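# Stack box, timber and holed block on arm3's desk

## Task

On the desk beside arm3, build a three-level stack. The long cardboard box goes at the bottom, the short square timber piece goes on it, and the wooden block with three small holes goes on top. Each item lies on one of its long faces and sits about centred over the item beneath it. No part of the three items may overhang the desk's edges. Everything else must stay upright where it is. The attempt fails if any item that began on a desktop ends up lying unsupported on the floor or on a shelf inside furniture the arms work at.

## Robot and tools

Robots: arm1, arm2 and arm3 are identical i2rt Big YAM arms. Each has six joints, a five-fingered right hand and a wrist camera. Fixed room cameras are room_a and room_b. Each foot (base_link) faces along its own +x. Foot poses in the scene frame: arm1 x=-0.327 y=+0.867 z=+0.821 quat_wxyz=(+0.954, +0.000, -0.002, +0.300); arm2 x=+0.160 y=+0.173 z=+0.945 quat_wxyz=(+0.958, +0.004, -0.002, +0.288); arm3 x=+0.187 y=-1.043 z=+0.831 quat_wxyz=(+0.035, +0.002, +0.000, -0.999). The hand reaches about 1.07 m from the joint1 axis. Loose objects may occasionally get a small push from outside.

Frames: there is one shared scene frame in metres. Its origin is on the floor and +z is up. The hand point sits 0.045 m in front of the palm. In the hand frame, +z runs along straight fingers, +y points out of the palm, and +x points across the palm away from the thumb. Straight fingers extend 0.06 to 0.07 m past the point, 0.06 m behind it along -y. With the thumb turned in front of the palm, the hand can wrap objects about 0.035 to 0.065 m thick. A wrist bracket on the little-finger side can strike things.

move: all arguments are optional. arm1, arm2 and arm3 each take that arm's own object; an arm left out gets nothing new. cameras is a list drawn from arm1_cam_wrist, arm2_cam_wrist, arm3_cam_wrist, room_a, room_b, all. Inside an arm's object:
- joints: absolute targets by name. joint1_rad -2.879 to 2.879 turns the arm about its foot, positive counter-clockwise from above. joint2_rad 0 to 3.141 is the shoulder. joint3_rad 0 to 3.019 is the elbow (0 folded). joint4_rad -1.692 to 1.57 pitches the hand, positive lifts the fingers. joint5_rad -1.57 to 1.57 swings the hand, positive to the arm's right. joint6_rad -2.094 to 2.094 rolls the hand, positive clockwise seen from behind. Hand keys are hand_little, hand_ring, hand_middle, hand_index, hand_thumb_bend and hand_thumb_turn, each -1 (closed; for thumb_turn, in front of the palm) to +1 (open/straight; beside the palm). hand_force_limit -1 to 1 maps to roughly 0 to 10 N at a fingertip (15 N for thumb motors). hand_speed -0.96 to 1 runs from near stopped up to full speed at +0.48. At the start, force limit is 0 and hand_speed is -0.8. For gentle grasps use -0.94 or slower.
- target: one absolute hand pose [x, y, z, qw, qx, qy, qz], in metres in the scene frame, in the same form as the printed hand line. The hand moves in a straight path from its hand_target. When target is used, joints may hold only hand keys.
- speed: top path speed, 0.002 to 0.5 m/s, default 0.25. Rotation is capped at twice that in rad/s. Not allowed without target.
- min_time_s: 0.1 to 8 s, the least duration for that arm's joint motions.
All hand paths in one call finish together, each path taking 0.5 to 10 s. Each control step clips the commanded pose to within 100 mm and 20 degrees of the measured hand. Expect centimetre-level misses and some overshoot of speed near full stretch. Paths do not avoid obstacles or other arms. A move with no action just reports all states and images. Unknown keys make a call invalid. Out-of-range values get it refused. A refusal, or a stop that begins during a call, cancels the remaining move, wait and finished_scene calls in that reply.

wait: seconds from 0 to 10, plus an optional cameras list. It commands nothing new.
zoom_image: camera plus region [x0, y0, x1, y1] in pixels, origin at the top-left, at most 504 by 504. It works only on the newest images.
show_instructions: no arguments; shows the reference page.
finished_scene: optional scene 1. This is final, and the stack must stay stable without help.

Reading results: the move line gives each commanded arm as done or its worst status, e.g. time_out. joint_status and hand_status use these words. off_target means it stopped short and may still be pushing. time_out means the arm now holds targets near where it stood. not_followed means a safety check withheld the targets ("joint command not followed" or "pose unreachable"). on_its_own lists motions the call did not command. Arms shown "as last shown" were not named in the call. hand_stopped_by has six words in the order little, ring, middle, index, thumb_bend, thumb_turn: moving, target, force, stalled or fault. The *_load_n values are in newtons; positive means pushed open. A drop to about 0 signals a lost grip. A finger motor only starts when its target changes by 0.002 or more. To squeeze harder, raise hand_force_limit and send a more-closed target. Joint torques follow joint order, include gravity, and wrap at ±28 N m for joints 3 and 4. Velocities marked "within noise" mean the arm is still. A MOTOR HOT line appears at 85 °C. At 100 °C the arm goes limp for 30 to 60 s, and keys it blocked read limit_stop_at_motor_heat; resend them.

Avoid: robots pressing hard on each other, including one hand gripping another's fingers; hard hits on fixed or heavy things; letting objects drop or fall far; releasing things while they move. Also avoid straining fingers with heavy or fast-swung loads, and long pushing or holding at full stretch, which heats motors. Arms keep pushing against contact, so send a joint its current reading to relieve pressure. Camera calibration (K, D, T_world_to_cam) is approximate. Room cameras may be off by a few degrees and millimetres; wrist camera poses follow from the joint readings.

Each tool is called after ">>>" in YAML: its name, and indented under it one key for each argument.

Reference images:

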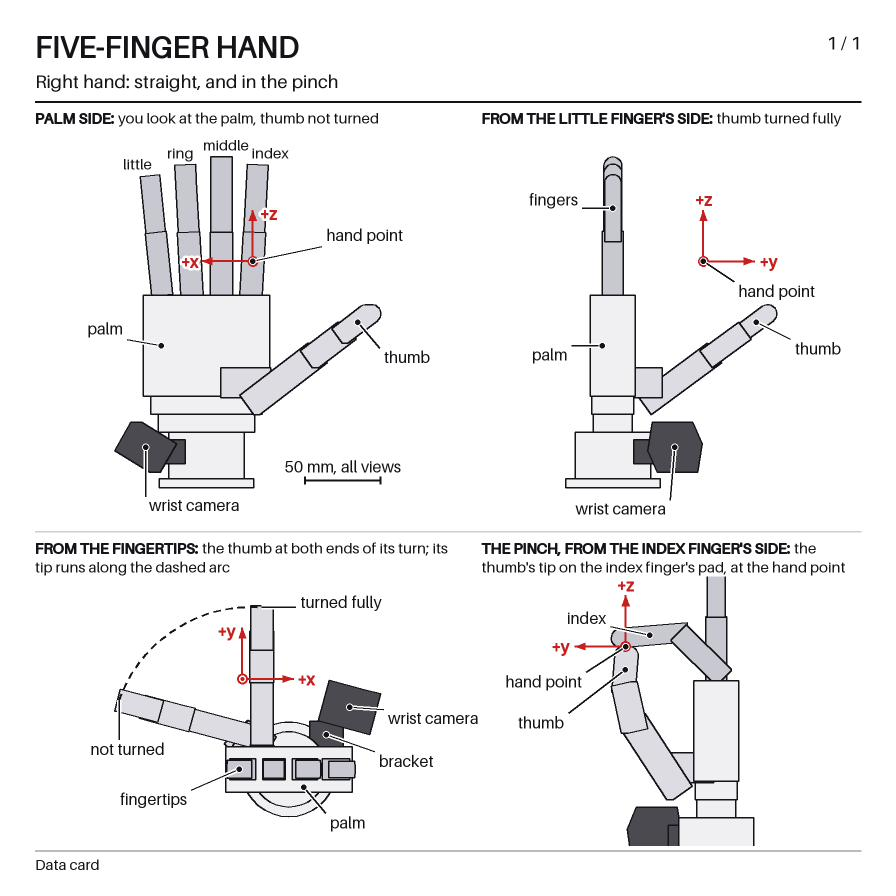

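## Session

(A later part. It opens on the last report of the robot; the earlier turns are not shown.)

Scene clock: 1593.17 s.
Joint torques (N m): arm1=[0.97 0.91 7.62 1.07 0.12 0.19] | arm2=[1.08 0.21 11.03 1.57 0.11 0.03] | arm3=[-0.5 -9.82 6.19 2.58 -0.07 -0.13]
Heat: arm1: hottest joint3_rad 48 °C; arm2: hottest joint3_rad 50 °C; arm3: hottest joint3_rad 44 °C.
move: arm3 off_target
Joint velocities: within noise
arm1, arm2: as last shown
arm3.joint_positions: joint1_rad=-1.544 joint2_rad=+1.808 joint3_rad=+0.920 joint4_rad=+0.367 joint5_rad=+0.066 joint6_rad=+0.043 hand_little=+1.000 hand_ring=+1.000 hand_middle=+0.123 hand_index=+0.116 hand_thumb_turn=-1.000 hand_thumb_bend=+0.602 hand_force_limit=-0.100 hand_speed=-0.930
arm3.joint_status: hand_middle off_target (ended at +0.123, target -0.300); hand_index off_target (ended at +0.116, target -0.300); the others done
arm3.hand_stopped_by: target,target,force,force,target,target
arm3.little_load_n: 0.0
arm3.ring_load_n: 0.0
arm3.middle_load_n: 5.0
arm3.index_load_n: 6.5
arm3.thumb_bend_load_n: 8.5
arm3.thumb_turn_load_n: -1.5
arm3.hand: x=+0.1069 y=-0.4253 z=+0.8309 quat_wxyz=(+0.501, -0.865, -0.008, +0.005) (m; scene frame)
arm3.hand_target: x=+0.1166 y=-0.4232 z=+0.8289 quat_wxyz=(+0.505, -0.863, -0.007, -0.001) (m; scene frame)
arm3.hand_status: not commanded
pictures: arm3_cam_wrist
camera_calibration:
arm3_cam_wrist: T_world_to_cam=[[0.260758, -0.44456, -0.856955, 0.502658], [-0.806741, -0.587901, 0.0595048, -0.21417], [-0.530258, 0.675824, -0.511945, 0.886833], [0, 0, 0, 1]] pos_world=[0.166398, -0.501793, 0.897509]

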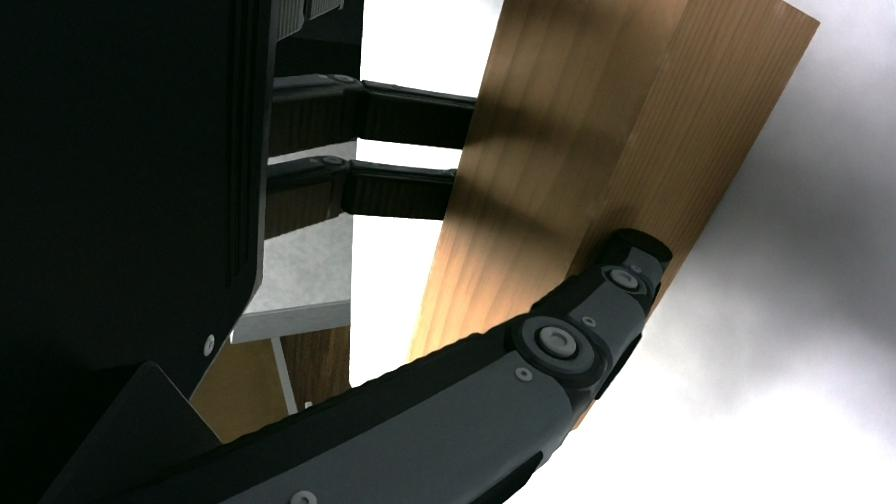

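>>> move:
  arm3: {"target":[0.1165,-0.423,1.09,0.505,-0.863,-0.0066,-0.0006],"speed":0.12}
  cameras: ["arm3_cam_wrist"]

>>> move:
  arm3: {"joints":{"joint1_rad":0.74,"joint5_rad":0.0,"joint6_rad":0.0},"min_time_s":6.5}
  cameras: ["arm3_cam_wrist","room_b"]

Scene clock: 1617.33 s.
Joint torques (N m): arm1=[0.97 0.97 7.62 1.07 0.12 0.19] | arm2=[1.08 0.21 11.06 1.55 0.1 0.05] | arm3=[-0.5 -9.76 14.27 1.76 -0.1 -0.11]
Heat: arm1: hottest joint3_rad 48 °C; arm2: hottest joint3_rad 50 °C; arm3: hottest joint3_rad 44 °C.
move: arm3 off_target
Joint velocities: within noise
arm1, arm2: as last shown
arm1.little_load_n: -0.5
arm3.joint_positions: joint1_rad=-1.546 joint2_rad=+1.453 joint3_rad=+1.184 joint4_rad=-0.321 joint5_rad=+0.065 joint6_rad=+0.039 hand_little=+1.000 hand_ring=+1.000 hand_middle=+0.123 hand_index=+0.116 hand_thumb_turn=-1.000 hand_thumb_bend=+0.602 hand_force_limit=-0.100 hand_speed=-0.930
arm3.joint_status: not commanded
arm3.hand_stopped_by: target,target,force,force,target,target
arm3.little_load_n: 0.0
arm3.ring_load_n: 0.0
arm3.middle_load_n: 4.5
arm3.index_load_n: 6.0
arm3.thumb_bend_load_n: 9.0
arm3.thumb_turn_load_n: -1.5
arm3.hand: x=+0.1089 y=-0.4430 z=+1.0441 quat_wxyz=(+0.471, -0.882, -0.011, +0.001) (m; scene frame)
arm3.hand_target: x=+0.1168 y=-0.4259 z=+1.0901 quat_wxyz=(+0.505, -0.863, -0.007, -0.001) (m; scene frame)
arm3.hand_status: off_target (0.051 m and 4.5 deg from the pose sent, 0.259 m and 0.8 deg at the start)
pictures: arm3_cam_wrist
camera_calibration:
arm3_cam_wrist: T_world_to_cam=[[0.269242, -0.501829, -0.821995, 0.614284], [-0.807134, -0.583207, 0.0916749, -0.267043], [-0.525399, 0.638777, -0.562067, 1.04438], [0, 0, 0, 1]] pos_world=[0.167786, -0.514602, 1.11643]

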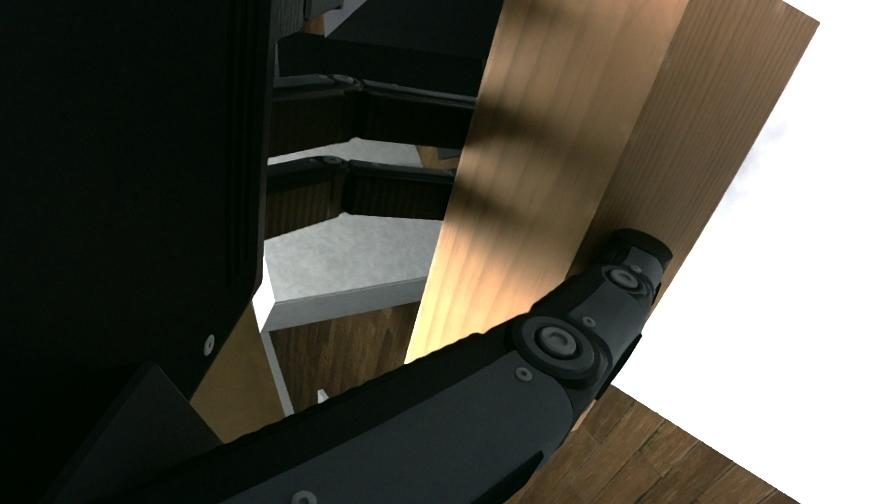

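Scene clock: 1624.30 s.
Joint torques (N m): arm1=[0.97 0.91 7.62 1.07 0.12 0.19] | arm2=[1.08 0.15 11.04 1.54 0.11 0.04] | arm3=[1.61 -9.76 14.27 1.74 -0.04 -0.11]
Heat: arm1: hottest joint3_rad 48 °C; arm2: hottest joint3_rad 50 °C; arm3: hottest joint3_rad 44 °C.
move: arm3 done
Joint velocities: within noise
arm1, arm2: as last shown
arm1.little_load_n: 0.0
arm3.joint_positions: joint1_rad=+0.734 joint2_rad=+1.453 joint3_rad=+1.184 joint4_rad=-0.321 joint5_rad=+0.000 joint6_rad=+0.008 hand_little=+1.000 hand_ring=+1.000 hand_middle=+0.123 hand_index=+0.116 hand_thumb_turn=-1.000 hand_thumb_bend=+0.602 hand_force_limit=-0.100 hand_speed=-0.930
arm3.joint_status: all done
arm3.hand_stopped_by: target,target,force,force,target,target
arm3.little_load_n: 0.0
arm3.ring_load_n: 0.0
arm3.middle_load_n: 4.5
arm3.index_load_n: 6.0
arm3.thumb_bend_load_n: 9.0
arm3.thumb_turn_load_n: -1.5
arm3.hand: x=-0.2095 y=-1.4984 z=+1.0436 quat_wxyz=(+0.172, -0.334, -0.817, +0.437) (m; scene frame)
arm3.hand_target: x=-0.2181 y=-1.5122 z=+1.0894 quat_wxyz=(+0.185, -0.321, -0.802, +0.469) (m; scene frame)
arm3.hand_status: not commanded
pictures: arm3_cam_wrist, room_b
camera_calibration:
arm3_cam_wrist: T_world_to_cam=[[0.180423, 0.535353, -0.825133, 1.70871], [0.980681, -0.162369, 0.109089, -0.152562], [-0.075575, -0.828875, -0.554306, -0.562048], [0, 0, 0, 1]] pos_world=[-0.201153, -1.4054, 1.11501]

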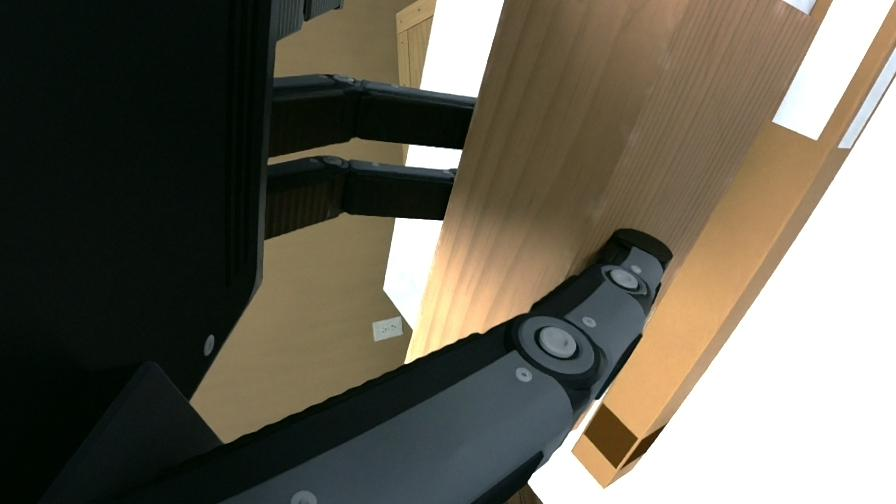

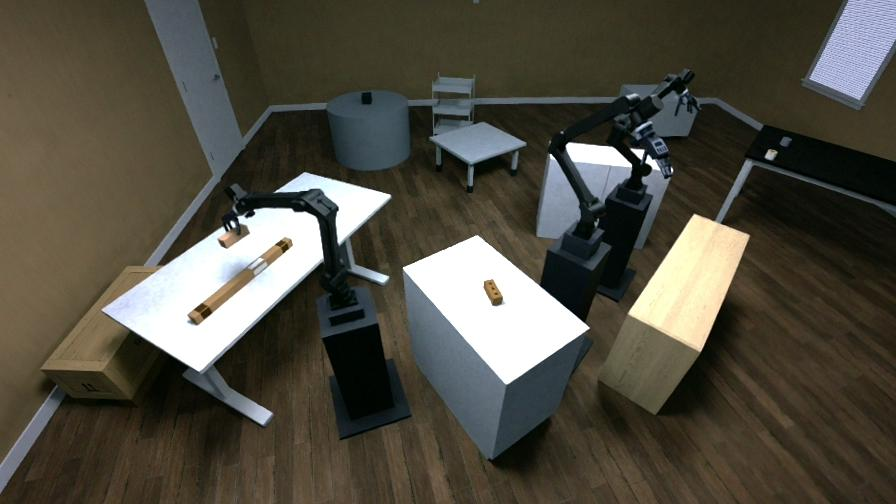

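>>> zoom_image:
  camera: "arm3_cam_wrist"
  region: [560, 0, 896, 504]

Scaled by 1.000.

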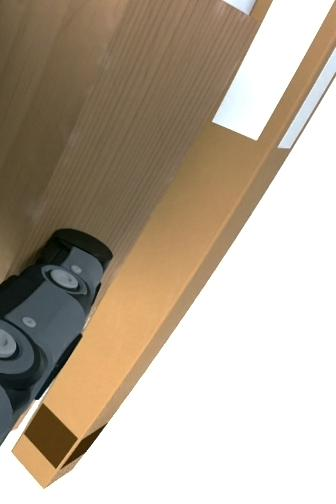

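>>> zoom_image:
  camera: "arm3_cam_wrist"
  region: [560, 380, 680, 500]

>>> zoom_image:
  camera: "arm3_cam_wrist"
  region: [740, 0, 896, 180]

Scaled by 4.200.

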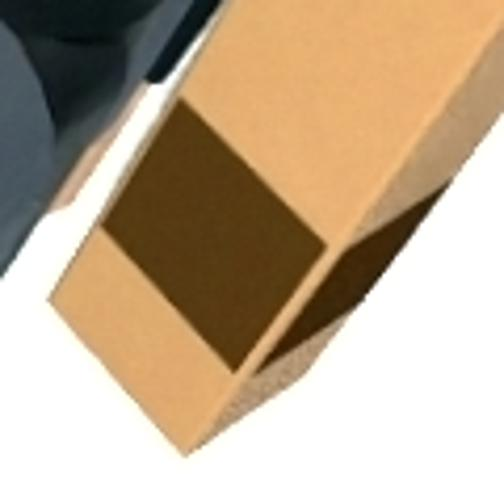

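Scaled by 2.800.

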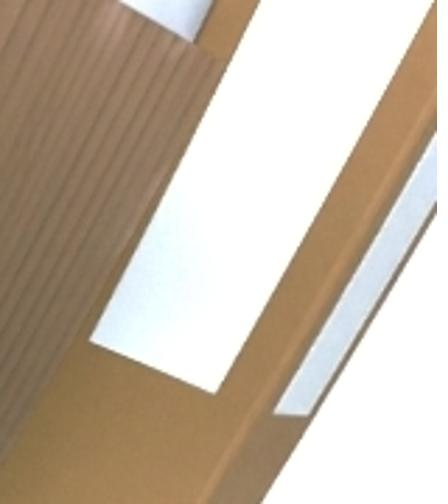

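>>> move:
  arm3: {"target":[-0.235,-1.529,0.905,0.19,-0.302,-0.796,0.49],"speed":0.12}
  cameras: ["arm3_cam_wrist"]

Scene clock: 1710.50 s.
Joint torques (N m): arm1=[0.91 0.91 7.62 1.07 0.12 0.19] | arm2=[1.14 0.15 11.04 1.55 0.1 0.04] | arm3=[0.85 -10.58 7.76 2.97 -0.16 -0.1]
Heat: arm1: hottest joint3_rad 48 °C; arm2: hottest joint3_rad 51 °C; arm3: hottest joint3_rad 50 °C.
move: arm3 off_target
Joint velocities: within noise
arm1: as last shown
arm2.joint_positions: joint1_rad=-0.308 joint2_rad=+0.647 joint3_rad=+1.367 joint4_rad=-1.354 joint5_rad=-0.003 joint6_rad=-0.014 hand_little=+1.000 hand_ring=+1.000 hand_middle=+0.600 hand_index=+0.600 hand_thumb_turn=-1.000 hand_thumb_bend=+1.000 hand_force_limit=-0.100 hand_speed=-0.600
arm2.joint_status: not commanded
arm2.hand_stopped_by: target,target,target,target,target,target
arm2.little_load_n: 0.0
arm2.ring_load_n: 0.0
arm2.middle_load_n: 0.0
arm2.index_load_n: 0.0
arm2.thumb_bend_load_n: 0.0
arm2.thumb_turn_load_n: 0.0
arm2.hand: x=+0.3708 y=+0.2600 z=+1.4030 quat_wxyz=(-0.363, +0.714, -0.533, +0.272) (m; scene frame)
arm2.hand_target: x=+0.3678 y=+0.2611 z=+1.4215 quat_wxyz=(-0.377, +0.706, -0.531, +0.278) (m; scene frame)
arm2.hand_status: not commanded
arm3.joint_positions: joint1_rad=+0.734 joint2_rad=+1.709 joint3_rad=+0.994 joint4_rad=+0.212 joint5_rad=-0.027 joint6_rad=-0.019 hand_little=+1.000 hand_ring=+1.000 hand_middle=+0.123 hand_index=+0.116 hand_thumb_turn=-1.000 hand_thumb_bend=+0.602 hand_force_limit=-0.100 hand_speed=-0.930
arm3.joint_status: not commanded
arm3.hand_stopped_by: target,target,force,force,target,target
arm3.little_load_n: -0.5
arm3.ring_load_n: 0.0
arm3.middle_load_n: 4.5
arm3.index_load_n: 6.0
arm3.thumb_bend_load_n: 9.0
arm3.thumb_turn_load_n: -1.5
arm3.hand: x=-0.2286 y=-1.5243 z=+0.8933 quat_wxyz=(+0.182, -0.309, -0.804, +0.474) (m; scene frame)
arm3.hand_target: x=-0.2347 y=-1.5288 z=+0.9049 quat_wxyz=(+0.190, -0.302, -0.796, +0.489) (m; scene frame)
arm3.hand_status: off_target (0.014 m and 2.3 deg from the pose sent, 0.144 m and 7.8 deg at the start)
pictures: arm3_cam_wrist
camera_calibration:
arm3_cam_wrist: T_world_to_cam=[[0.104147, 0.492063, -0.864307, 1.55359], [0.991357, -0.121074, 0.0505271, -0.00399831], [-0.0797823, -0.862099, -0.500419, -0.767904], [0, 0, 0, 1]] pos_world=[-0.219103, -1.42696, 0.958704]

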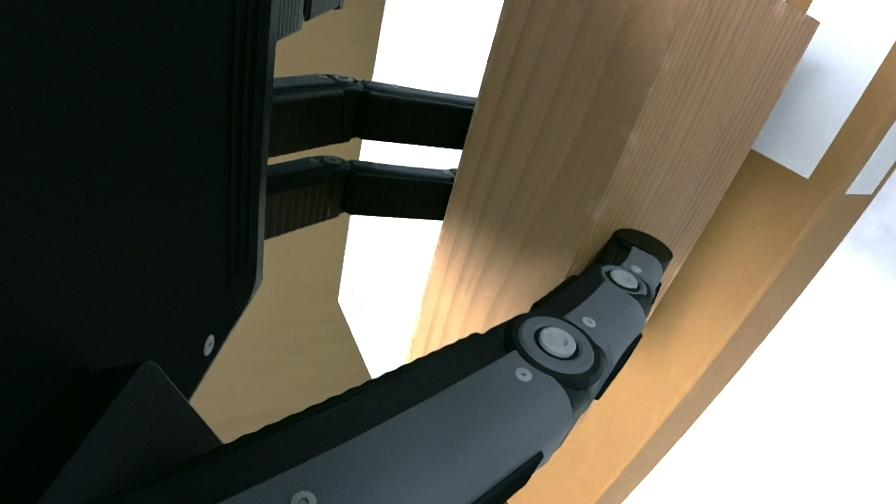

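>>> move:
  arm3: {"target":[-0.236,-1.5245,0.862,0.188,-0.305,-0.8,0.4815],"speed":0.07}
  cameras: ["arm3_cam_wrist"]

Scene clock: 1721.00 s.
Joint torques (N m): arm1=[0.97 0.97 7.64 1.07 0.12 0.19] | arm2=[1.14 0.15 11.02 1.54 0.11 0.04] | arm3=[0.26 -10.64 7.08 2.96 -0.17 -0.1]
Heat: arm1: hottest joint3_rad 48 °C; arm2: hottest joint3_rad 51 °C; arm3: hottest joint3_rad 49 °C.
move: arm3 off_target
Joint velocities: within noise
arm1, arm2: as last shown
arm1.thumb_turn_load_n: 0.5
arm3.joint_positions: joint1_rad=+0.734 joint2_rad=+1.783 joint3_rad=+0.970 joint4_rad=+0.296 joint5_rad=-0.029 joint6_rad=-0.022 hand_little=+1.000 hand_ring=+1.000 hand_middle=+0.123 hand_index=+0.116 hand_thumb_turn=-1.000 hand_thumb_bend=+0.602 hand_force_limit=-0.100 hand_speed=-0.930
arm3.joint_status: not commanded
arm3.hand_stopped_by: target,target,force,force,target,target
arm3.little_load_n: 0.0
arm3.ring_load_n: 0.0
arm3.middle_load_n: 4.5
arm3.index_load_n: 5.5
arm3.thumb_bend_load_n: 9.0
arm3.thumb_turn_load_n: -1.5
arm3.hand: x=-0.2270 y=-1.5232 z=+0.8537 quat_wxyz=(+0.179, -0.309, -0.808, +0.469) (m; scene frame)
arm3.hand_target: x=-0.2358 y=-1.5244 z=+0.8622 quat_wxyz=(+0.188, -0.305, -0.800, +0.481) (m; scene frame)
arm3.hand_status: off_target (0.012 m and 2.0 deg from the pose sent, 0.032 m and 1.2 deg at the start)
pictures: arm3_cam_wrist
camera_calibration:
arm3_cam_wrist: T_world_to_cam=[[0.110196, 0.501901, -0.857877, 1.52949], [0.991245, -0.118663, 0.0579036, -0.00605919], [-0.0727361, -0.856747, -0.510582, -0.768256], [0, 0, 0, 1]] pos_world=[-0.218417, -1.42657, 0.920209]

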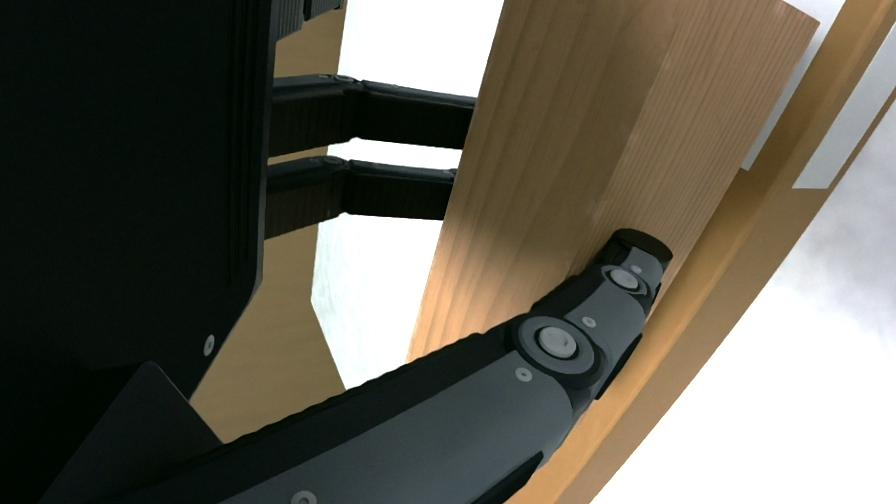

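>>> zoom_image:
  camera: "arm3_cam_wrist"
  region: [640, 0, 896, 280]

>>> zoom_image:
  camera: "arm3_cam_wrist"
  region: [540, 260, 796, 504]

Scaled by 1.800.

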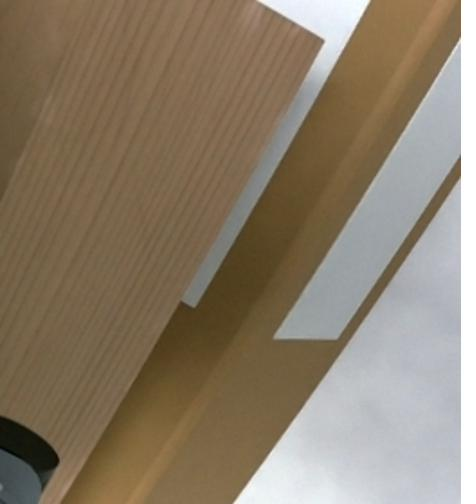

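Scaled by 1.969.

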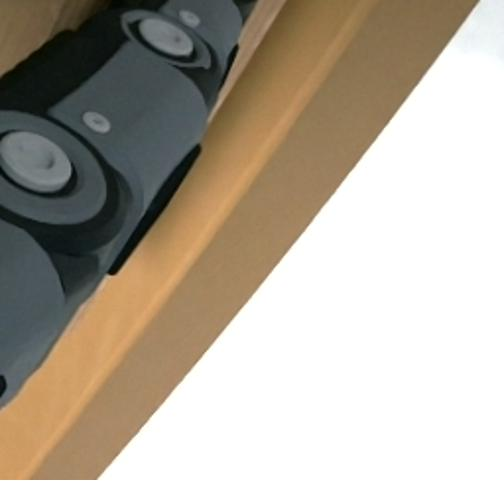

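>>> move:
  arm3: {"target":[-0.238,-1.520,0.844,0.189,-0.307,-0.7995,0.48],"speed":0.04}
  cameras: []

>>> move:
  arm3: {"target":[-0.238,-1.520,0.838,0.189,-0.307,-0.7995,0.48],"speed":0.03}
  cameras: ["arm3_cam_wrist","room_b"]

Scene clock: 1775.73 s.
Joint torques (N m): arm1=[0.97 0.97 7.62 1.07 0.12 0.19] | arm2=[1.2 0.09 11.03 1.54 0.11 0.04] | arm3=[-0.38 -10.7 6.76 2.96 -0.17 -0.11]
Heat: arm1: hottest joint3_rad 48 °C; arm2: hottest joint3_rad 51 °C; arm3: hottest joint3_rad 45 °C.
move: arm3 off_target
Joint velocities: within noise
arm1, arm2: as last shown
arm1.thumb_bend_load_n: 0.5
arm1.thumb_turn_load_n: 0.0
arm3.joint_positions: joint1_rad=+0.733 joint2_rad=+1.817 joint3_rad=+0.957 joint4_rad=+0.342 joint5_rad=-0.032 joint6_rad=-0.024 hand_little=+1.000 hand_ring=+1.000 hand_middle=+0.123 hand_index=+0.116 hand_thumb_turn=-1.000 hand_thumb_bend=+0.602 hand_force_limit=-0.100 hand_speed=-0.930
arm3.joint_status: not commanded
arm3.hand_stopped_by: target,target,force,force,target,target
arm3.little_load_n: 0.0
arm3.ring_load_n: 0.0
arm3.middle_load_n: 4.5
arm3.index_load_n: 6.0
arm3.thumb_bend_load_n: 9.0
arm3.thumb_turn_load_n: -1.5
arm3.hand: x=-0.2259 y=-1.5216 z=+0.8362 quat_wxyz=(+0.179, -0.308, -0.808, +0.469) (m; scene frame)
arm3.hand_target: x=-0.2379 y=-1.5198 z=+0.8442 quat_wxyz=(+0.189, -0.307, -0.800, +0.480) (m; scene frame)
arm3.hand_status: off_target (0.014 m and 2.0 deg from the pose sent, 0.015 m and 1.9 deg at the start)
pictures: none
No camera images: "cameras" was empty.

Scene clock: 1776.70 s.
Joint torques (N m): arm1=[0.97 0.97 7.62 1.07 0.12 0.19] | arm2=[1.03 0.26 11.03 1.54 0.11 0.04] | arm3=[-0.38 -10.64 6.52 2.97 -0.17 -0.1]
Heat: arm1: hottest joint3_rad 48 °C; arm2: hottest joint3_rad 51 °C; arm3: hottest joint3_rad 45 °C.
move: arm3 off_target
Joint velocities: within noise
arm1.joint_positions: joint1_rad=+0.987 joint2_rad=+0.649 joint3_rad=+1.405 joint4_rad=-1.355 joint5_rad=-0.003 joint6_rad=-0.015 hand_little=+1.000 hand_ring=+1.000 hand_middle=+0.600 hand_index=+0.600 hand_thumb_turn=-1.000 hand_thumb_bend=+1.000 hand_force_limit=-0.100 hand_speed=-0.600
arm1.joint_status: not commanded
arm1.hand_stopped_by: target,target,target,target,target,target
arm1.little_load_n: 0.0
arm1.ring_load_n: 0.0
arm1.middle_load_n: 0.0
arm1.index_load_n: 0.0
arm1.thumb_bend_load_n: 0.0
arm1.thumb_turn_load_n: 0.0
arm1.hand: x=-0.3646 y=+1.0915 z=+1.2958 quat_wxyz=(-0.468, +0.883, +0.019, -0.002) (m; scene frame)
arm1.hand_target: x=-0.3679 y=+1.0904 z=+1.2970 quat_wxyz=(-0.467, +0.884, +0.017, -0.007) (m; scene frame)
arm1.hand_status: not commanded
arm2: as last shown
arm2.ring_load_n: -0.5
arm3.joint_positions: joint1_rad=+0.733 joint2_rad=+1.827 joint3_rad=+0.957 joint4_rad=+0.358 joint5_rad=-0.032 joint6_rad=-0.024 hand_little=+1.000 hand_ring=+1.000 hand_middle=+0.123 hand_index=+0.116 hand_thumb_turn=-1.000 hand_thumb_bend=+0.602 hand_force_limit=-0.100 hand_speed=-0.930
arm3.joint_status: not commanded
arm3.hand_stopped_by: target,target,force,force,target,target
arm3.little_load_n: 0.0
arm3.ring_load_n: -0.5
arm3.middle_load_n: 4.5
arm3.index_load_n: 6.0
arm3.thumb_bend_load_n: 8.5
arm3.thumb_turn_load_n: -2.0
arm3.hand: x=-0.2270 y=-1.5227 z=+0.8329 quat_wxyz=(+0.180, -0.307, -0.807, +0.471) (m; scene frame)
arm3.hand_target: x=-0.2379 y=-1.5199 z=+0.8382 quat_wxyz=(+0.189, -0.307, -0.800, +0.480) (m; scene frame)
arm3.hand_status: off_target (0.012 m and 1.8 deg from the pose sent, 0.012 m and 2.0 deg at the start)
pictures: arm3_cam_wrist, room_b
camera_calibration:
arm3_cam_wrist: T_world_to_cam=[[0.106619, 0.500008, -0.859433, 1.50901], [0.991634, -0.116724, 0.0551103, 0.000592508], [-0.072761, -0.858118, -0.50827, -0.782554], [0, 0, 0, 1]] pos_world=[-0.218415, -1.42597, 0.899109]

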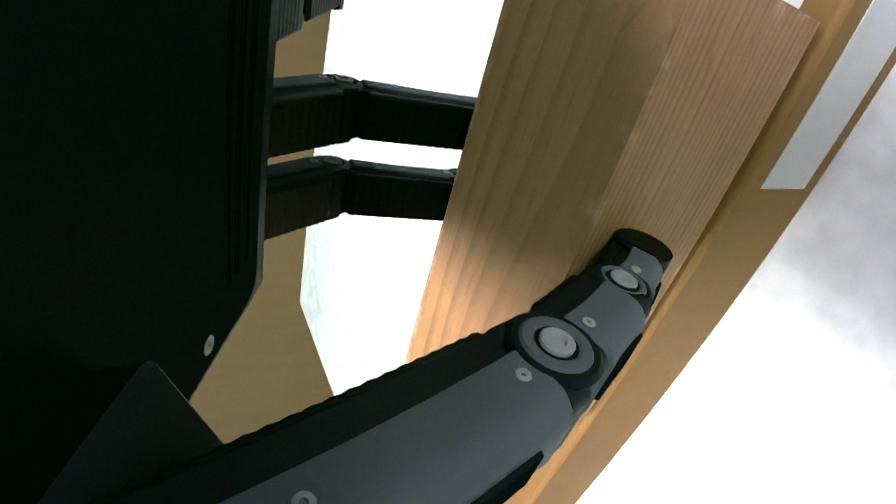

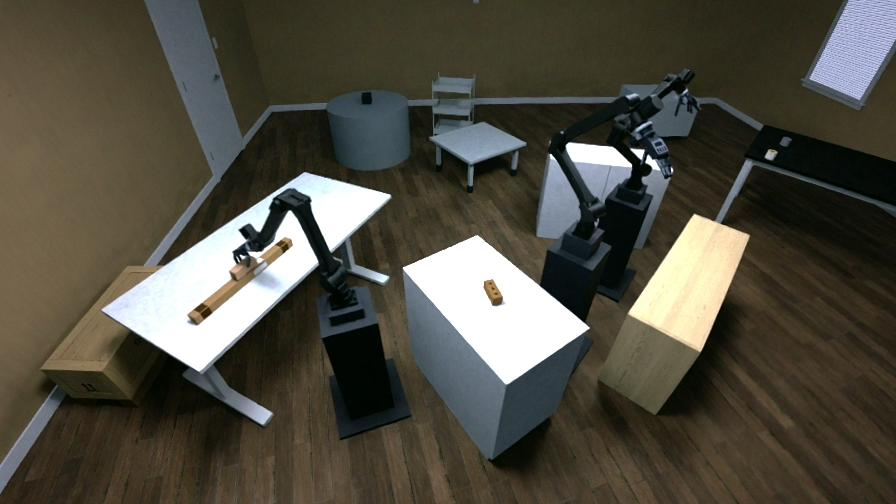

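>>> zoom_image:
  camera: "arm3_cam_wrist"
  region: [640, 0, 896, 280]

Scaled by 1.800.

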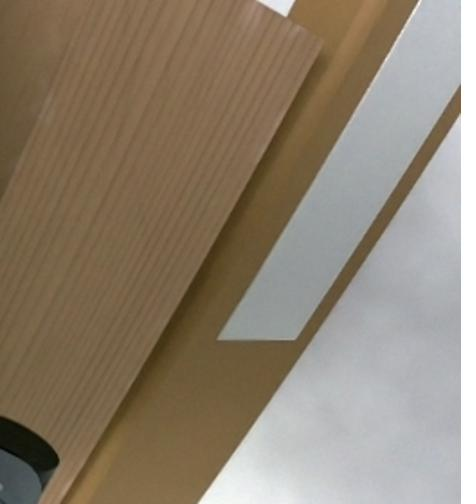

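>>> move:
  arm3: {"target":[-0.239,-1.518,0.832,0.189,-0.307,-0.7995,0.48],"speed":0.03}
  cameras: []

>>> move:
  arm3: {"target":[-0.239,-1.518,0.828,0.189,-0.307,-0.7995,0.48],"speed":0.03}
  cameras: ["arm3_cam_wrist"]

Scene clock: 1801.60 s.
Joint torques (N m): arm1=[0.97 0.97 7.62 1.07 0.12 0.19] | arm2=[1.08 0.21 11.03 1.57 0.11 0.04] | arm3=[-0.38 -10.64 6.52 2.96 -0.17 -0.11]
Heat: arm1: hottest joint3_rad 48 °C; arm2: hottest joint3_rad 51 °C; arm3: hottest joint3_rad 44 °C.
move: arm3 off_target
Joint velocities: within noise
arm1, arm2: as last shown
arm2.ring_load_n: 0.0
arm2.index_load_n: -0.5
arm3.joint_positions: joint1_rad=+0.728 joint2_rad=+1.839 joint3_rad=+0.951 joint4_rad=+0.374 joint5_rad=-0.035 joint6_rad=-0.026 hand_little=+1.000 hand_ring=+1.000 hand_middle=+0.123 hand_index=+0.116 hand_thumb_turn=-1.000 hand_thumb_bend=+0.602 hand_force_limit=-0.100 hand_speed=-0.930
arm3.joint_status: not commanded
arm3.hand_stopped_by: target,target,force,force,target,target
arm3.little_load_n: 0.0
arm3.ring_load_n: 0.0
arm3.middle_load_n: 4.5
arm3.index_load_n: 6.0
arm3.thumb_bend_load_n: 9.0
arm3.thumb_turn_load_n: -1.5
arm3.hand: x=-0.2276 y=-1.5201 z=+0.8260 quat_wxyz=(+0.180, -0.308, -0.808, +0.470) (m; scene frame)
arm3.hand_target: x=-0.2388 y=-1.5178 z=+0.8321 quat_wxyz=(+0.189, -0.307, -0.800, +0.480) (m; scene frame)
arm3.hand_status: off_target (0.013 m and 1.8 deg from the pose sent, 0.013 m and 1.8 deg at the start)
pictures: none
No camera images: "cameras" was empty.

Scene clock: 1802.57 s.
Joint torques (N m): arm1=[0.97 0.97 7.62 1.09 0.13 0.19] | arm2=[1.03 0.21 11.03 1.57 0.11 0.04] | arm3=[-0.38 -10.64 6.35 2.96 -0.17 -0.11]
Heat: arm1: hottest joint3_rad 48 °C; arm2: hottest joint3_rad 51 °C; arm3: hottest joint3_rad 44 °C.
move: arm3 off_target
Joint velocities: within noise
arm1, arm2: as last shown
arm2.index_load_n: 0.0
arm3.joint_positions: joint1_rad=+0.728 joint2_rad=+1.848 joint3_rad=+0.951 joint4_rad=+0.385 joint5_rad=-0.035 joint6_rad=-0.026 hand_little=+1.000 hand_ring=+1.000 hand_middle=+0.123 hand_index=+0.116 hand_thumb_turn=-1.000 hand_thumb_bend=+0.602 hand_force_limit=-0.100 hand_speed=-0.930
arm3.joint_status: not commanded
arm3.hand_stopped_by: target,target,force,force,target,target
arm3.little_load_n: -0.5
arm3.ring_load_n: 0.0
arm3.middle_load_n: 4.5
arm3.index_load_n: 6.0
arm3.thumb_bend_load_n: 8.5
arm3.thumb_turn_load_n: -1.5
arm3.hand: x=-0.2281 y=-1.5206 z=+0.8230 quat_wxyz=(+0.180, -0.308, -0.807, +0.471) (m; scene frame)
arm3.hand_target: x=-0.2388 y=-1.5178 z=+0.8280 quat_wxyz=(+0.189, -0.307, -0.800, +0.480) (m; scene frame)
arm3.hand_status: off_target (0.012 m and 1.7 deg from the pose sent, 0.012 m and 1.8 deg at the start)
pictures: arm3_cam_wrist
camera_calibration:
arm3_cam_wrist: T_world_to_cam=[[0.106855, 0.499887, -0.859474, 1.49947], [0.991594, -0.117011, 0.0552254, 0.00185461], [-0.0729617, -0.85815, -0.508188, -0.786018], [0, 0, 0, 1]] pos_world=[-0.219415, -1.42387, 0.889209]

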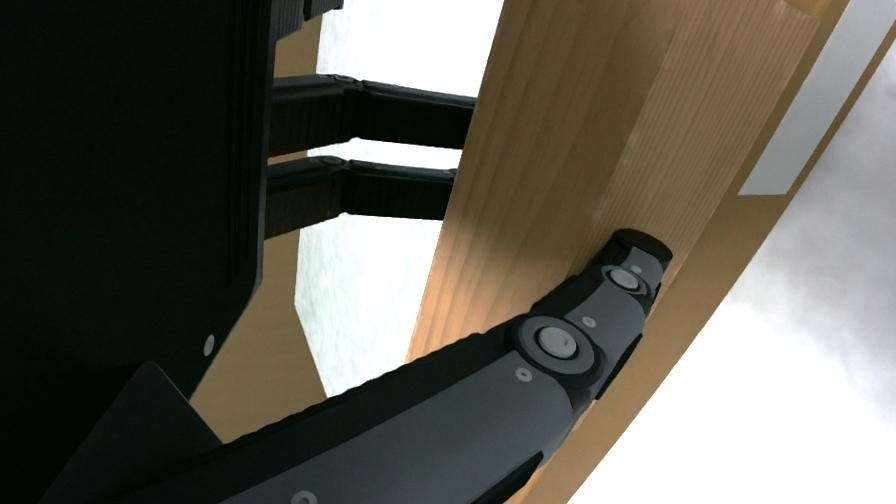

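>>> zoom_image:
  camera: "arm3_cam_wrist"
  region: [640, 0, 896, 280]

>>> move:
  arm3: {"target":[-0.239,-1.518,0.824,0.189,-0.307,-0.7995,0.48],"speed":0.03}
  cameras: ["arm3_cam_wrist"]

Scaled by 1.800.

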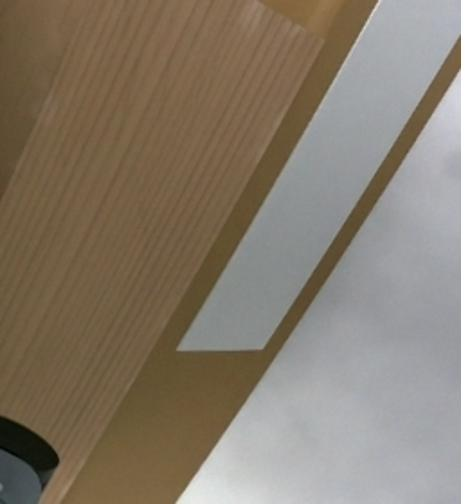

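Scene clock: 1811.60 s.
Joint torques (N m): arm1=[0.97 0.97 7.62 1.07 0.12 0.19] | arm2=[1.08 0.15 11.04 1.57 0.11 0.04] | arm3=[-0.38 -10.46 6.22 2.92 -0.15 -0.1]
Heat: arm1: hottest joint3_rad 48 °C; arm2: hottest joint3_rad 51 °C; arm3: hottest joint3_rad 44 °C.
move: arm3 off_target
Joint velocities: within noise
arm1, arm2: as last shown
arm3.joint_positions: joint1_rad=+0.728 joint2_rad=+1.854 joint3_rad=+0.951 joint4_rad=+0.396 joint5_rad=-0.036 joint6_rad=-0.026 hand_little=+1.000 hand_ring=+1.000 hand_middle=+0.123 hand_index=+0.116 hand_thumb_turn=-1.000 hand_thumb_bend=+0.602 hand_force_limit=-0.100 hand_speed=-0.930
arm3.joint_status: not commanded
arm3.hand_stopped_by: target,target,force,force,target,target
arm3.little_load_n: 0.0
arm3.ring_load_n: -0.5
arm3.middle_load_n: 4.5
arm3.index_load_n: 6.0
arm3.thumb_bend_load_n: 9.0
arm3.thumb_turn_load_n: -2.0
arm3.hand: x=-0.2290 y=-1.5216 z=+0.8217 quat_wxyz=(+0.181, -0.307, -0.806, +0.473) (m; scene frame)
arm3.hand_target: x=-0.2388 y=-1.5178 z=+0.8240 quat_wxyz=(+0.189, -0.307, -0.800, +0.480) (m; scene frame)
arm3.hand_status: off_target (0.011 m and 1.4 deg from the pose sent, 0.011 m and 1.7 deg at the start)
pictures: arm3_cam_wrist
camera_calibration:
arm3_cam_wrist: T_world_to_cam=[[0.103362, 0.496204, -0.862031, 1.49469], [0.991836, -0.116498, 0.0518679, 0.00632152], [-0.0746875, -0.860354, -0.504195, -0.794594], [0, 0, 0, 1]] pos_world=[-0.22011, -1.42457, 0.887507]

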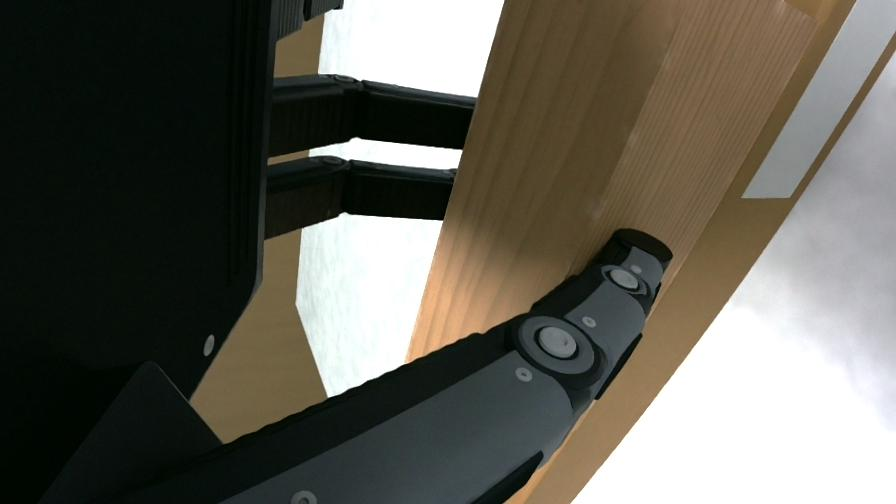

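>>> move:
  arm3: {"target":[-0.239,-1.517,0.8205,0.189,-0.307,-0.7995,0.48],"speed":0.03}
  cameras: ["arm3_cam_wrist"]

Scene clock: 1825.83 s.
Joint torques (N m): arm1=[0.97 0.91 7.64 1.07 0.12 0.19] | arm2=[1.03 0.21 11.03 1.55 0.11 0.04] | arm3=[-0.44 -10.29 5.96 2.86 -0.13 -0.11]
Heat: arm1: hottest joint3_rad 48 °C; arm2: hottest joint3_rad 51 °C; arm3: hottest joint3_rad 44 °C.
move: arm3 off_target
Joint velocities: within noise
arm1, arm2: as last shown
arm3.joint_positions: joint1_rad=+0.727 joint2_rad=+1.858 joint3_rad=+0.951 joint4_rad=+0.408 joint5_rad=-0.038 joint6_rad=-0.026 hand_little=+1.000 hand_ring=+1.000 hand_middle=+0.123 hand_index=+0.116 hand_thumb_turn=-1.000 hand_thumb_bend=+0.602 hand_force_limit=-0.100 hand_speed=-0.930
arm3.joint_status: not commanded
arm3.hand_stopped_by: target,target,force,force,target,target
arm3.little_load_n: 0.0
arm3.ring_load_n: 0.0
arm3.middle_load_n: 4.5
arm3.index_load_n: 5.5
arm3.thumb_bend_load_n: 8.5
arm3.thumb_turn_load_n: -2.0
arm3.hand: x=-0.2301 y=-1.5226 z=+0.8217 quat_wxyz=(+0.181, -0.306, -0.804, +0.476) (m; scene frame)
arm3.hand_target: x=-0.2388 y=-1.5169 z=+0.8205 quat_wxyz=(+0.189, -0.307, -0.800, +0.480) (m; scene frame)
arm3.hand_status: off_target (0.011 m and 1.1 deg from the pose sent, 0.011 m and 1.4 deg at the start)
pictures: arm3_cam_wrist
camera_calibration:
arm3_cam_wrist: T_world_to_cam=[[0.0989136, 0.491082, -0.865479, 1.48933], [0.992164, -0.115382, 0.047923, 0.0123321], [-0.0763269, -0.863438, -0.498647, -0.805152], [0, 0, 0, 1]] pos_world=[-0.221005, -1.42516, 0.886905]

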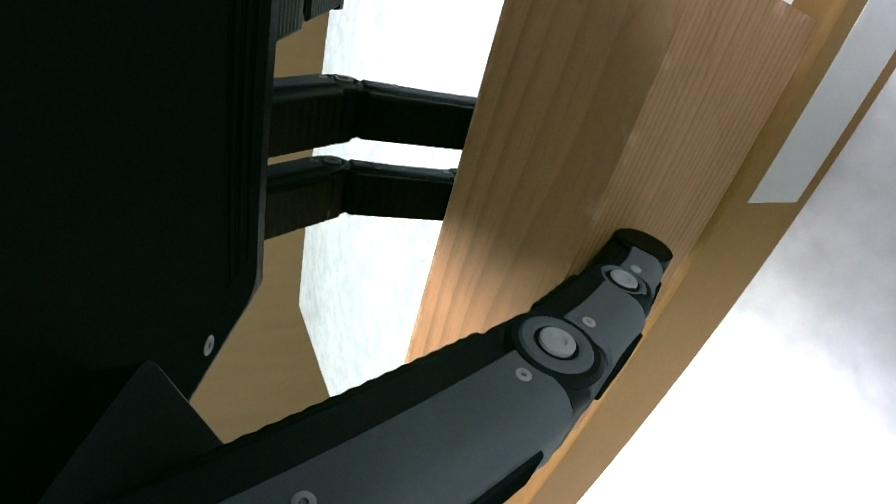

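>>> zoom_image:
  camera: "arm3_cam_wrist"
  region: [640, 0, 896, 280]

Scaled by 1.800.

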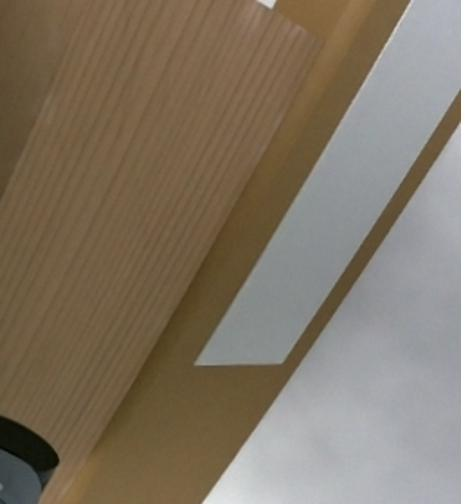

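>>> move:
  arm3: {"target":[-0.239,-1.517,0.829,0.189,-0.307,-0.7995,0.48],"speed":0.03,"joints":{"hand_index":0.6,"hand_middle":0.6,"hand_thumb_bend":1.0,"hand_speed":-0.6}}
  cameras: ["arm3_cam_wrist"]

Scene clock: 1843.67 s.
Joint torques (N m): arm1=[0.97 0.91 7.62 1.09 0.12 0.19] | arm2=[1.14 0.09 11.03 1.55 0.11 0.04] | arm3=[-0.38 -11.63 6.22 2.07 -0.13 -0.11]
Heat: arm1: hottest joint3_rad 48 °C; arm2: hottest joint3_rad 51 °C; arm3: hottest joint3_rad 43 °C.
move: arm3 off_target
Joint velocities: within noise
arm1: as last shown
arm2.joint_positions: joint1_rad=-0.308 joint2_rad=+0.647 joint3_rad=+1.367 joint4_rad=-1.354 joint5_rad=-0.003 joint6_rad=-0.014 hand_little=+1.000 hand_ring=+1.000 hand_middle=+0.600 hand_index=+0.600 hand_thumb_turn=-1.000 hand_thumb_bend=+1.000 hand_force_limit=-0.100 hand_speed=-0.600
arm2.joint_status: not commanded
arm2.hand_stopped_by: target,target,target,target,target,target
arm2.little_load_n: 0.0
arm2.ring_load_n: -0.5
arm2.middle_load_n: 0.0
arm2.index_load_n: 0.0
arm2.thumb_bend_load_n: 0.0
arm2.thumb_turn_load_n: 0.0
arm2.hand: x=+0.3708 y=+0.2600 z=+1.4030 quat_wxyz=(-0.363, +0.714, -0.533, +0.272) (m; scene frame)
arm2.hand_target: x=+0.3678 y=+0.2611 z=+1.4215 quat_wxyz=(-0.377, +0.706, -0.531, +0.278) (m; scene frame)
arm2.hand_status: not commanded
arm3.joint_positions: joint1_rad=+0.727 joint2_rad=+1.858 joint3_rad=+0.950 joint4_rad=+0.409 joint5_rad=-0.038 joint6_rad=-0.026 hand_little=+1.000 hand_ring=+1.000 hand_middle=+0.600 hand_index=+0.600 hand_thumb_turn=-1.000 hand_thumb_bend=+1.000 hand_force_limit=-0.100 hand_speed=-0.600
arm3.joint_status: all done
arm3.hand_stopped_by: target,target,target,target,target,target
arm3.little_load_n: 0.0
arm3.ring_load_n: 0.0
arm3.middle_load_n: 0.0
arm3.index_load_n: -0.5
arm3.thumb_bend_load_n: 0.0
arm3.thumb_turn_load_n: 0.0
arm3.hand: x=-0.2303 y=-1.5225 z=+0.8218 quat_wxyz=(+0.182, -0.306, -0.804, +0.476) (m; scene frame)
arm3.hand_target: x=-0.2389 y=-1.5170 z=+0.8289 quat_wxyz=(+0.189, -0.307, -0.800, +0.480) (m; scene frame)
arm3.hand_status: off_target (0.013 m and 1.1 deg from the pose sent, 0.013 m and 1.1 deg at the start)
pictures: arm3_cam_wrist
camera_calibration:
arm3_cam_wrist: T_world_to_cam=[[0.0987155, 0.490557, -0.8658, 1.48878], [0.992146, -0.115687, 0.0475735, 0.0123136], [-0.0768243, -0.863696, -0.498124, -0.806014], [0, 0, 0, 1]] pos_world=[-0.221104, -1.42506, 0.886905]

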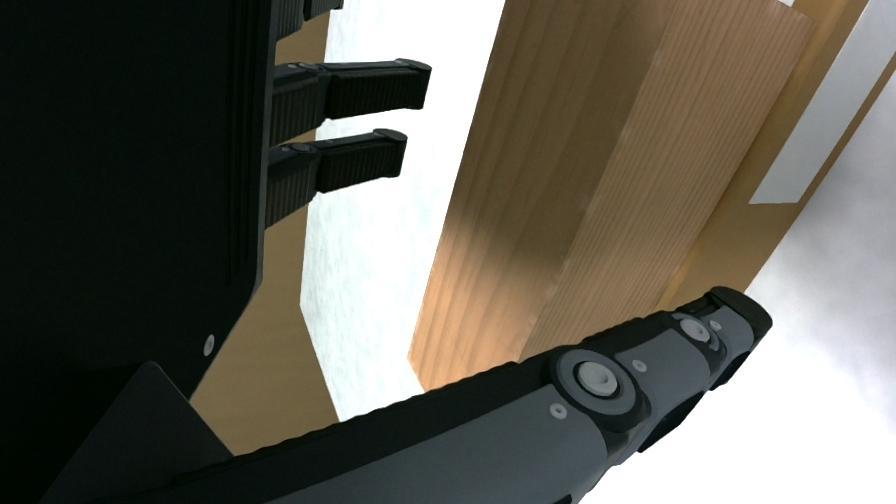

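>>> move:
  arm3: {"target":[-0.239,-1.517,0.98,0.189,-0.307,-0.7995,0.48],"speed":0.1}
  cameras: ["arm3_cam_wrist"]

Scene clock: 1850.87 s.
Joint torques (N m): arm1=[1.03 0.91 7.62 1.09 0.12 0.19] | arm2=[1.03 0.15 11.07 1.55 0.11 0.04] | arm3=[-0.32 -10.11 12.19 1.58 -0.09 -0.11]
Heat: arm1: hottest joint3_rad 48 °C; arm2: hottest joint3_rad 51 °C; arm3: hottest joint3_rad 43 °C.
move: arm3 off_target
Joint velocities: within noise
arm1, arm2: as last shown
arm2.ring_load_n: 0.0
arm2.middle_load_n: -0.5
arm3.joint_positions: joint1_rad=+0.727 joint2_rad=+1.581 joint3_rad=+1.029 joint4_rad=+0.015 joint5_rad=-0.038 joint6_rad=-0.026 hand_little=+1.000 hand_ring=+1.000 hand_middle=+0.600 hand_index=+0.600 hand_thumb_turn=-1.000 hand_thumb_bend=+1.000 hand_force_limit=-0.100 hand_speed=-0.600
arm3.joint_status: not commanded
arm3.hand_stopped_by: target,target,target,target,target,target
arm3.little_load_n: 0.0
arm3.ring_load_n: 0.0
arm3.middle_load_n: 0.0
arm3.index_load_n: 0.0
arm3.thumb_bend_load_n: 0.0
arm3.thumb_turn_load_n: 0.0
arm3.hand: x=-0.2186 y=-1.5098 z=+0.9488 quat_wxyz=(+0.175, -0.310, -0.813, +0.461) (m; scene frame)
arm3.hand_target: x=-0.2378 y=-1.5157 z=+0.9802 quat_wxyz=(+0.189, -0.307, -0.800, +0.480) (m; scene frame)
arm3.hand_status: off_target (0.038 m and 3.1 deg from the pose sent, 0.159 m and 1.1 deg at the start)
pictures: arm3_cam_wrist
camera_calibration:
arm3_cam_wrist: T_world_to_cam=[[0.121461, 0.51401, -0.849141, 1.61593], [0.990586, -0.117192, 0.0707531, -0.0284131], [-0.0631449, -0.849741, -0.523406, -0.682747], [0, 0, 0, 1]] pos_world=[-0.211239, -1.41409, 1.01681]

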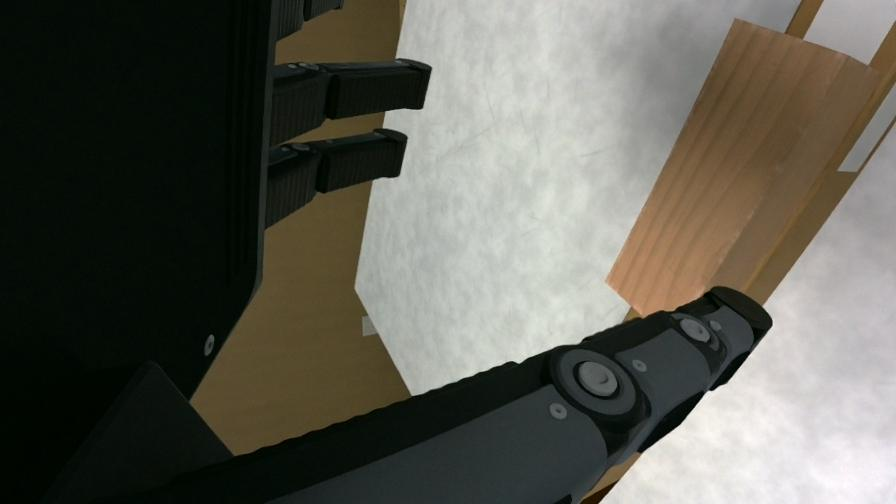

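>>> move:
  arm3: {"joints":{"joint1_rad":-1.915,"joint5_rad":-0.25,"joint6_rad":-0.12},"min_time_s":6.5}
  cameras: ["arm3_cam_wrist","room_b"]

Scene clock: 1880.70 s.
Joint torques (N m): arm1=[0.97 0.97 7.62 1.07 0.12 0.19] | arm2=[1.08 0.15 11.03 1.55 0.11 0.04] | arm3=[0.38 -10.11 12.19 1.57 -0.24 -0.13]
Heat: arm1: hottest joint3_rad 48 °C; arm2: hottest joint3_rad 52 °C; arm3: hottest joint3_rad 46 °C.
move: arm3 done
Joint velocities: within noise
arm1, arm2: as last shown
arm1.index_load_n: -0.5
arm1.thumb_turn_load_n: 0.5
arm2.middle_load_n: 0.0
arm3.joint_positions: joint1_rad=-1.909 joint2_rad=+1.581 joint3_rad=+1.029 joint4_rad=+0.015 joint5_rad=-0.248 joint6_rad=-0.109 hand_little=+1.000 hand_ring=+1.000 hand_middle=+0.600 hand_index=+0.600 hand_thumb_turn=-1.000 hand_thumb_bend=+1.000 hand_force_limit=-0.100 hand_speed=-0.600
arm3.joint_status: all done
arm3.hand_stopped_by: target,target,target,target,target,target
arm3.little_load_n: -0.5
arm3.ring_load_n: 0.0
arm3.middle_load_n: 0.0
arm3.index_load_n: 0.0
arm3.thumb_bend_load_n: 0.0
arm3.thumb_turn_load_n: 0.0
arm3.hand: x=+0.2789 y=-0.4391 z=+0.9538 quat_wxyz=(+0.502, -0.865, +0.006, +0.012) (m; scene frame)
arm3.hand_target: x=+0.2873 y=-0.4233 z=+0.9847 quat_wxyz=(+0.524, -0.852, +0.000, +0.002) (m; scene frame)
arm3.hand_status: not commanded
pictures: arm3_cam_wrist, room_b
camera_calibration:
arm3_cam_wrist: T_world_to_cam=[[0.229506, -0.448093, -0.864025, 0.571012], [-0.815344, -0.573317, 0.0807536, -0.102274], [-0.531545, 0.685945, -0.49693, 1.04068], [0, 0, 0, 1]] pos_world=[0.338729, -0.516618, 1.01877]

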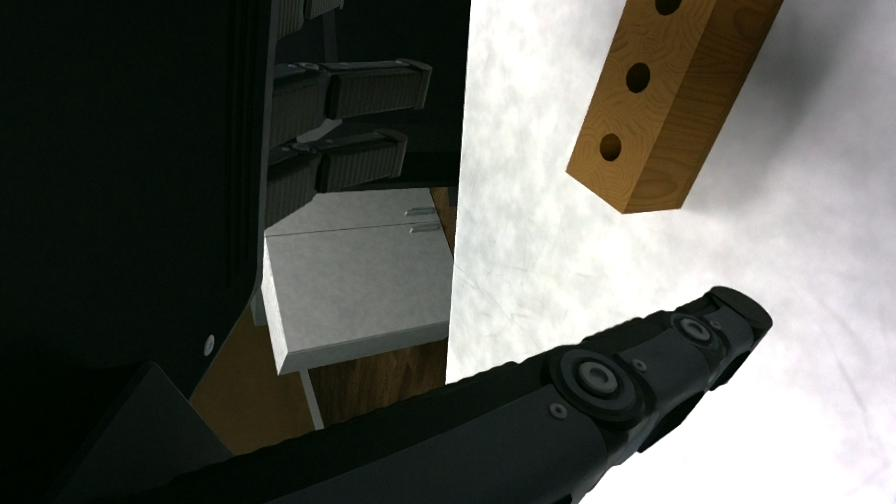

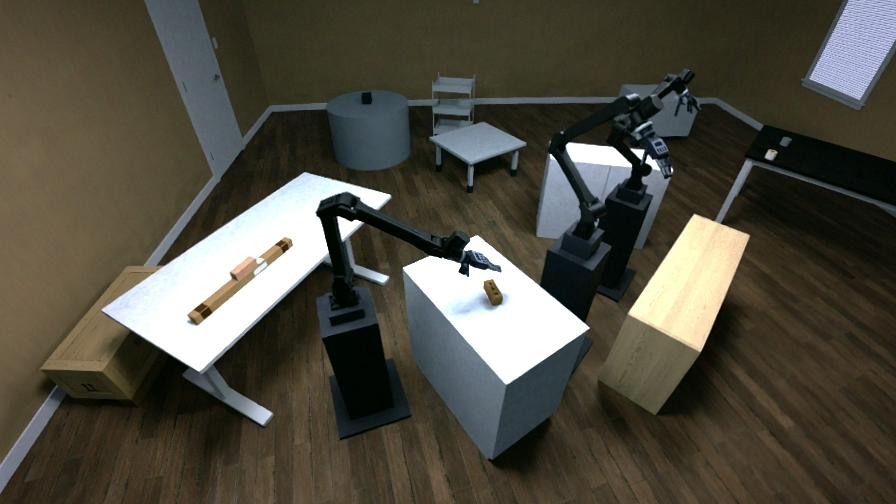

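>>> zoom_image:
  camera: "arm3_cam_wrist"
  region: [550, 0, 800, 230]

Scaled by 2.016.

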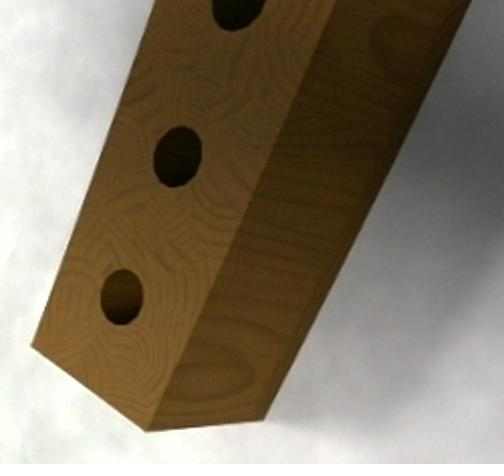

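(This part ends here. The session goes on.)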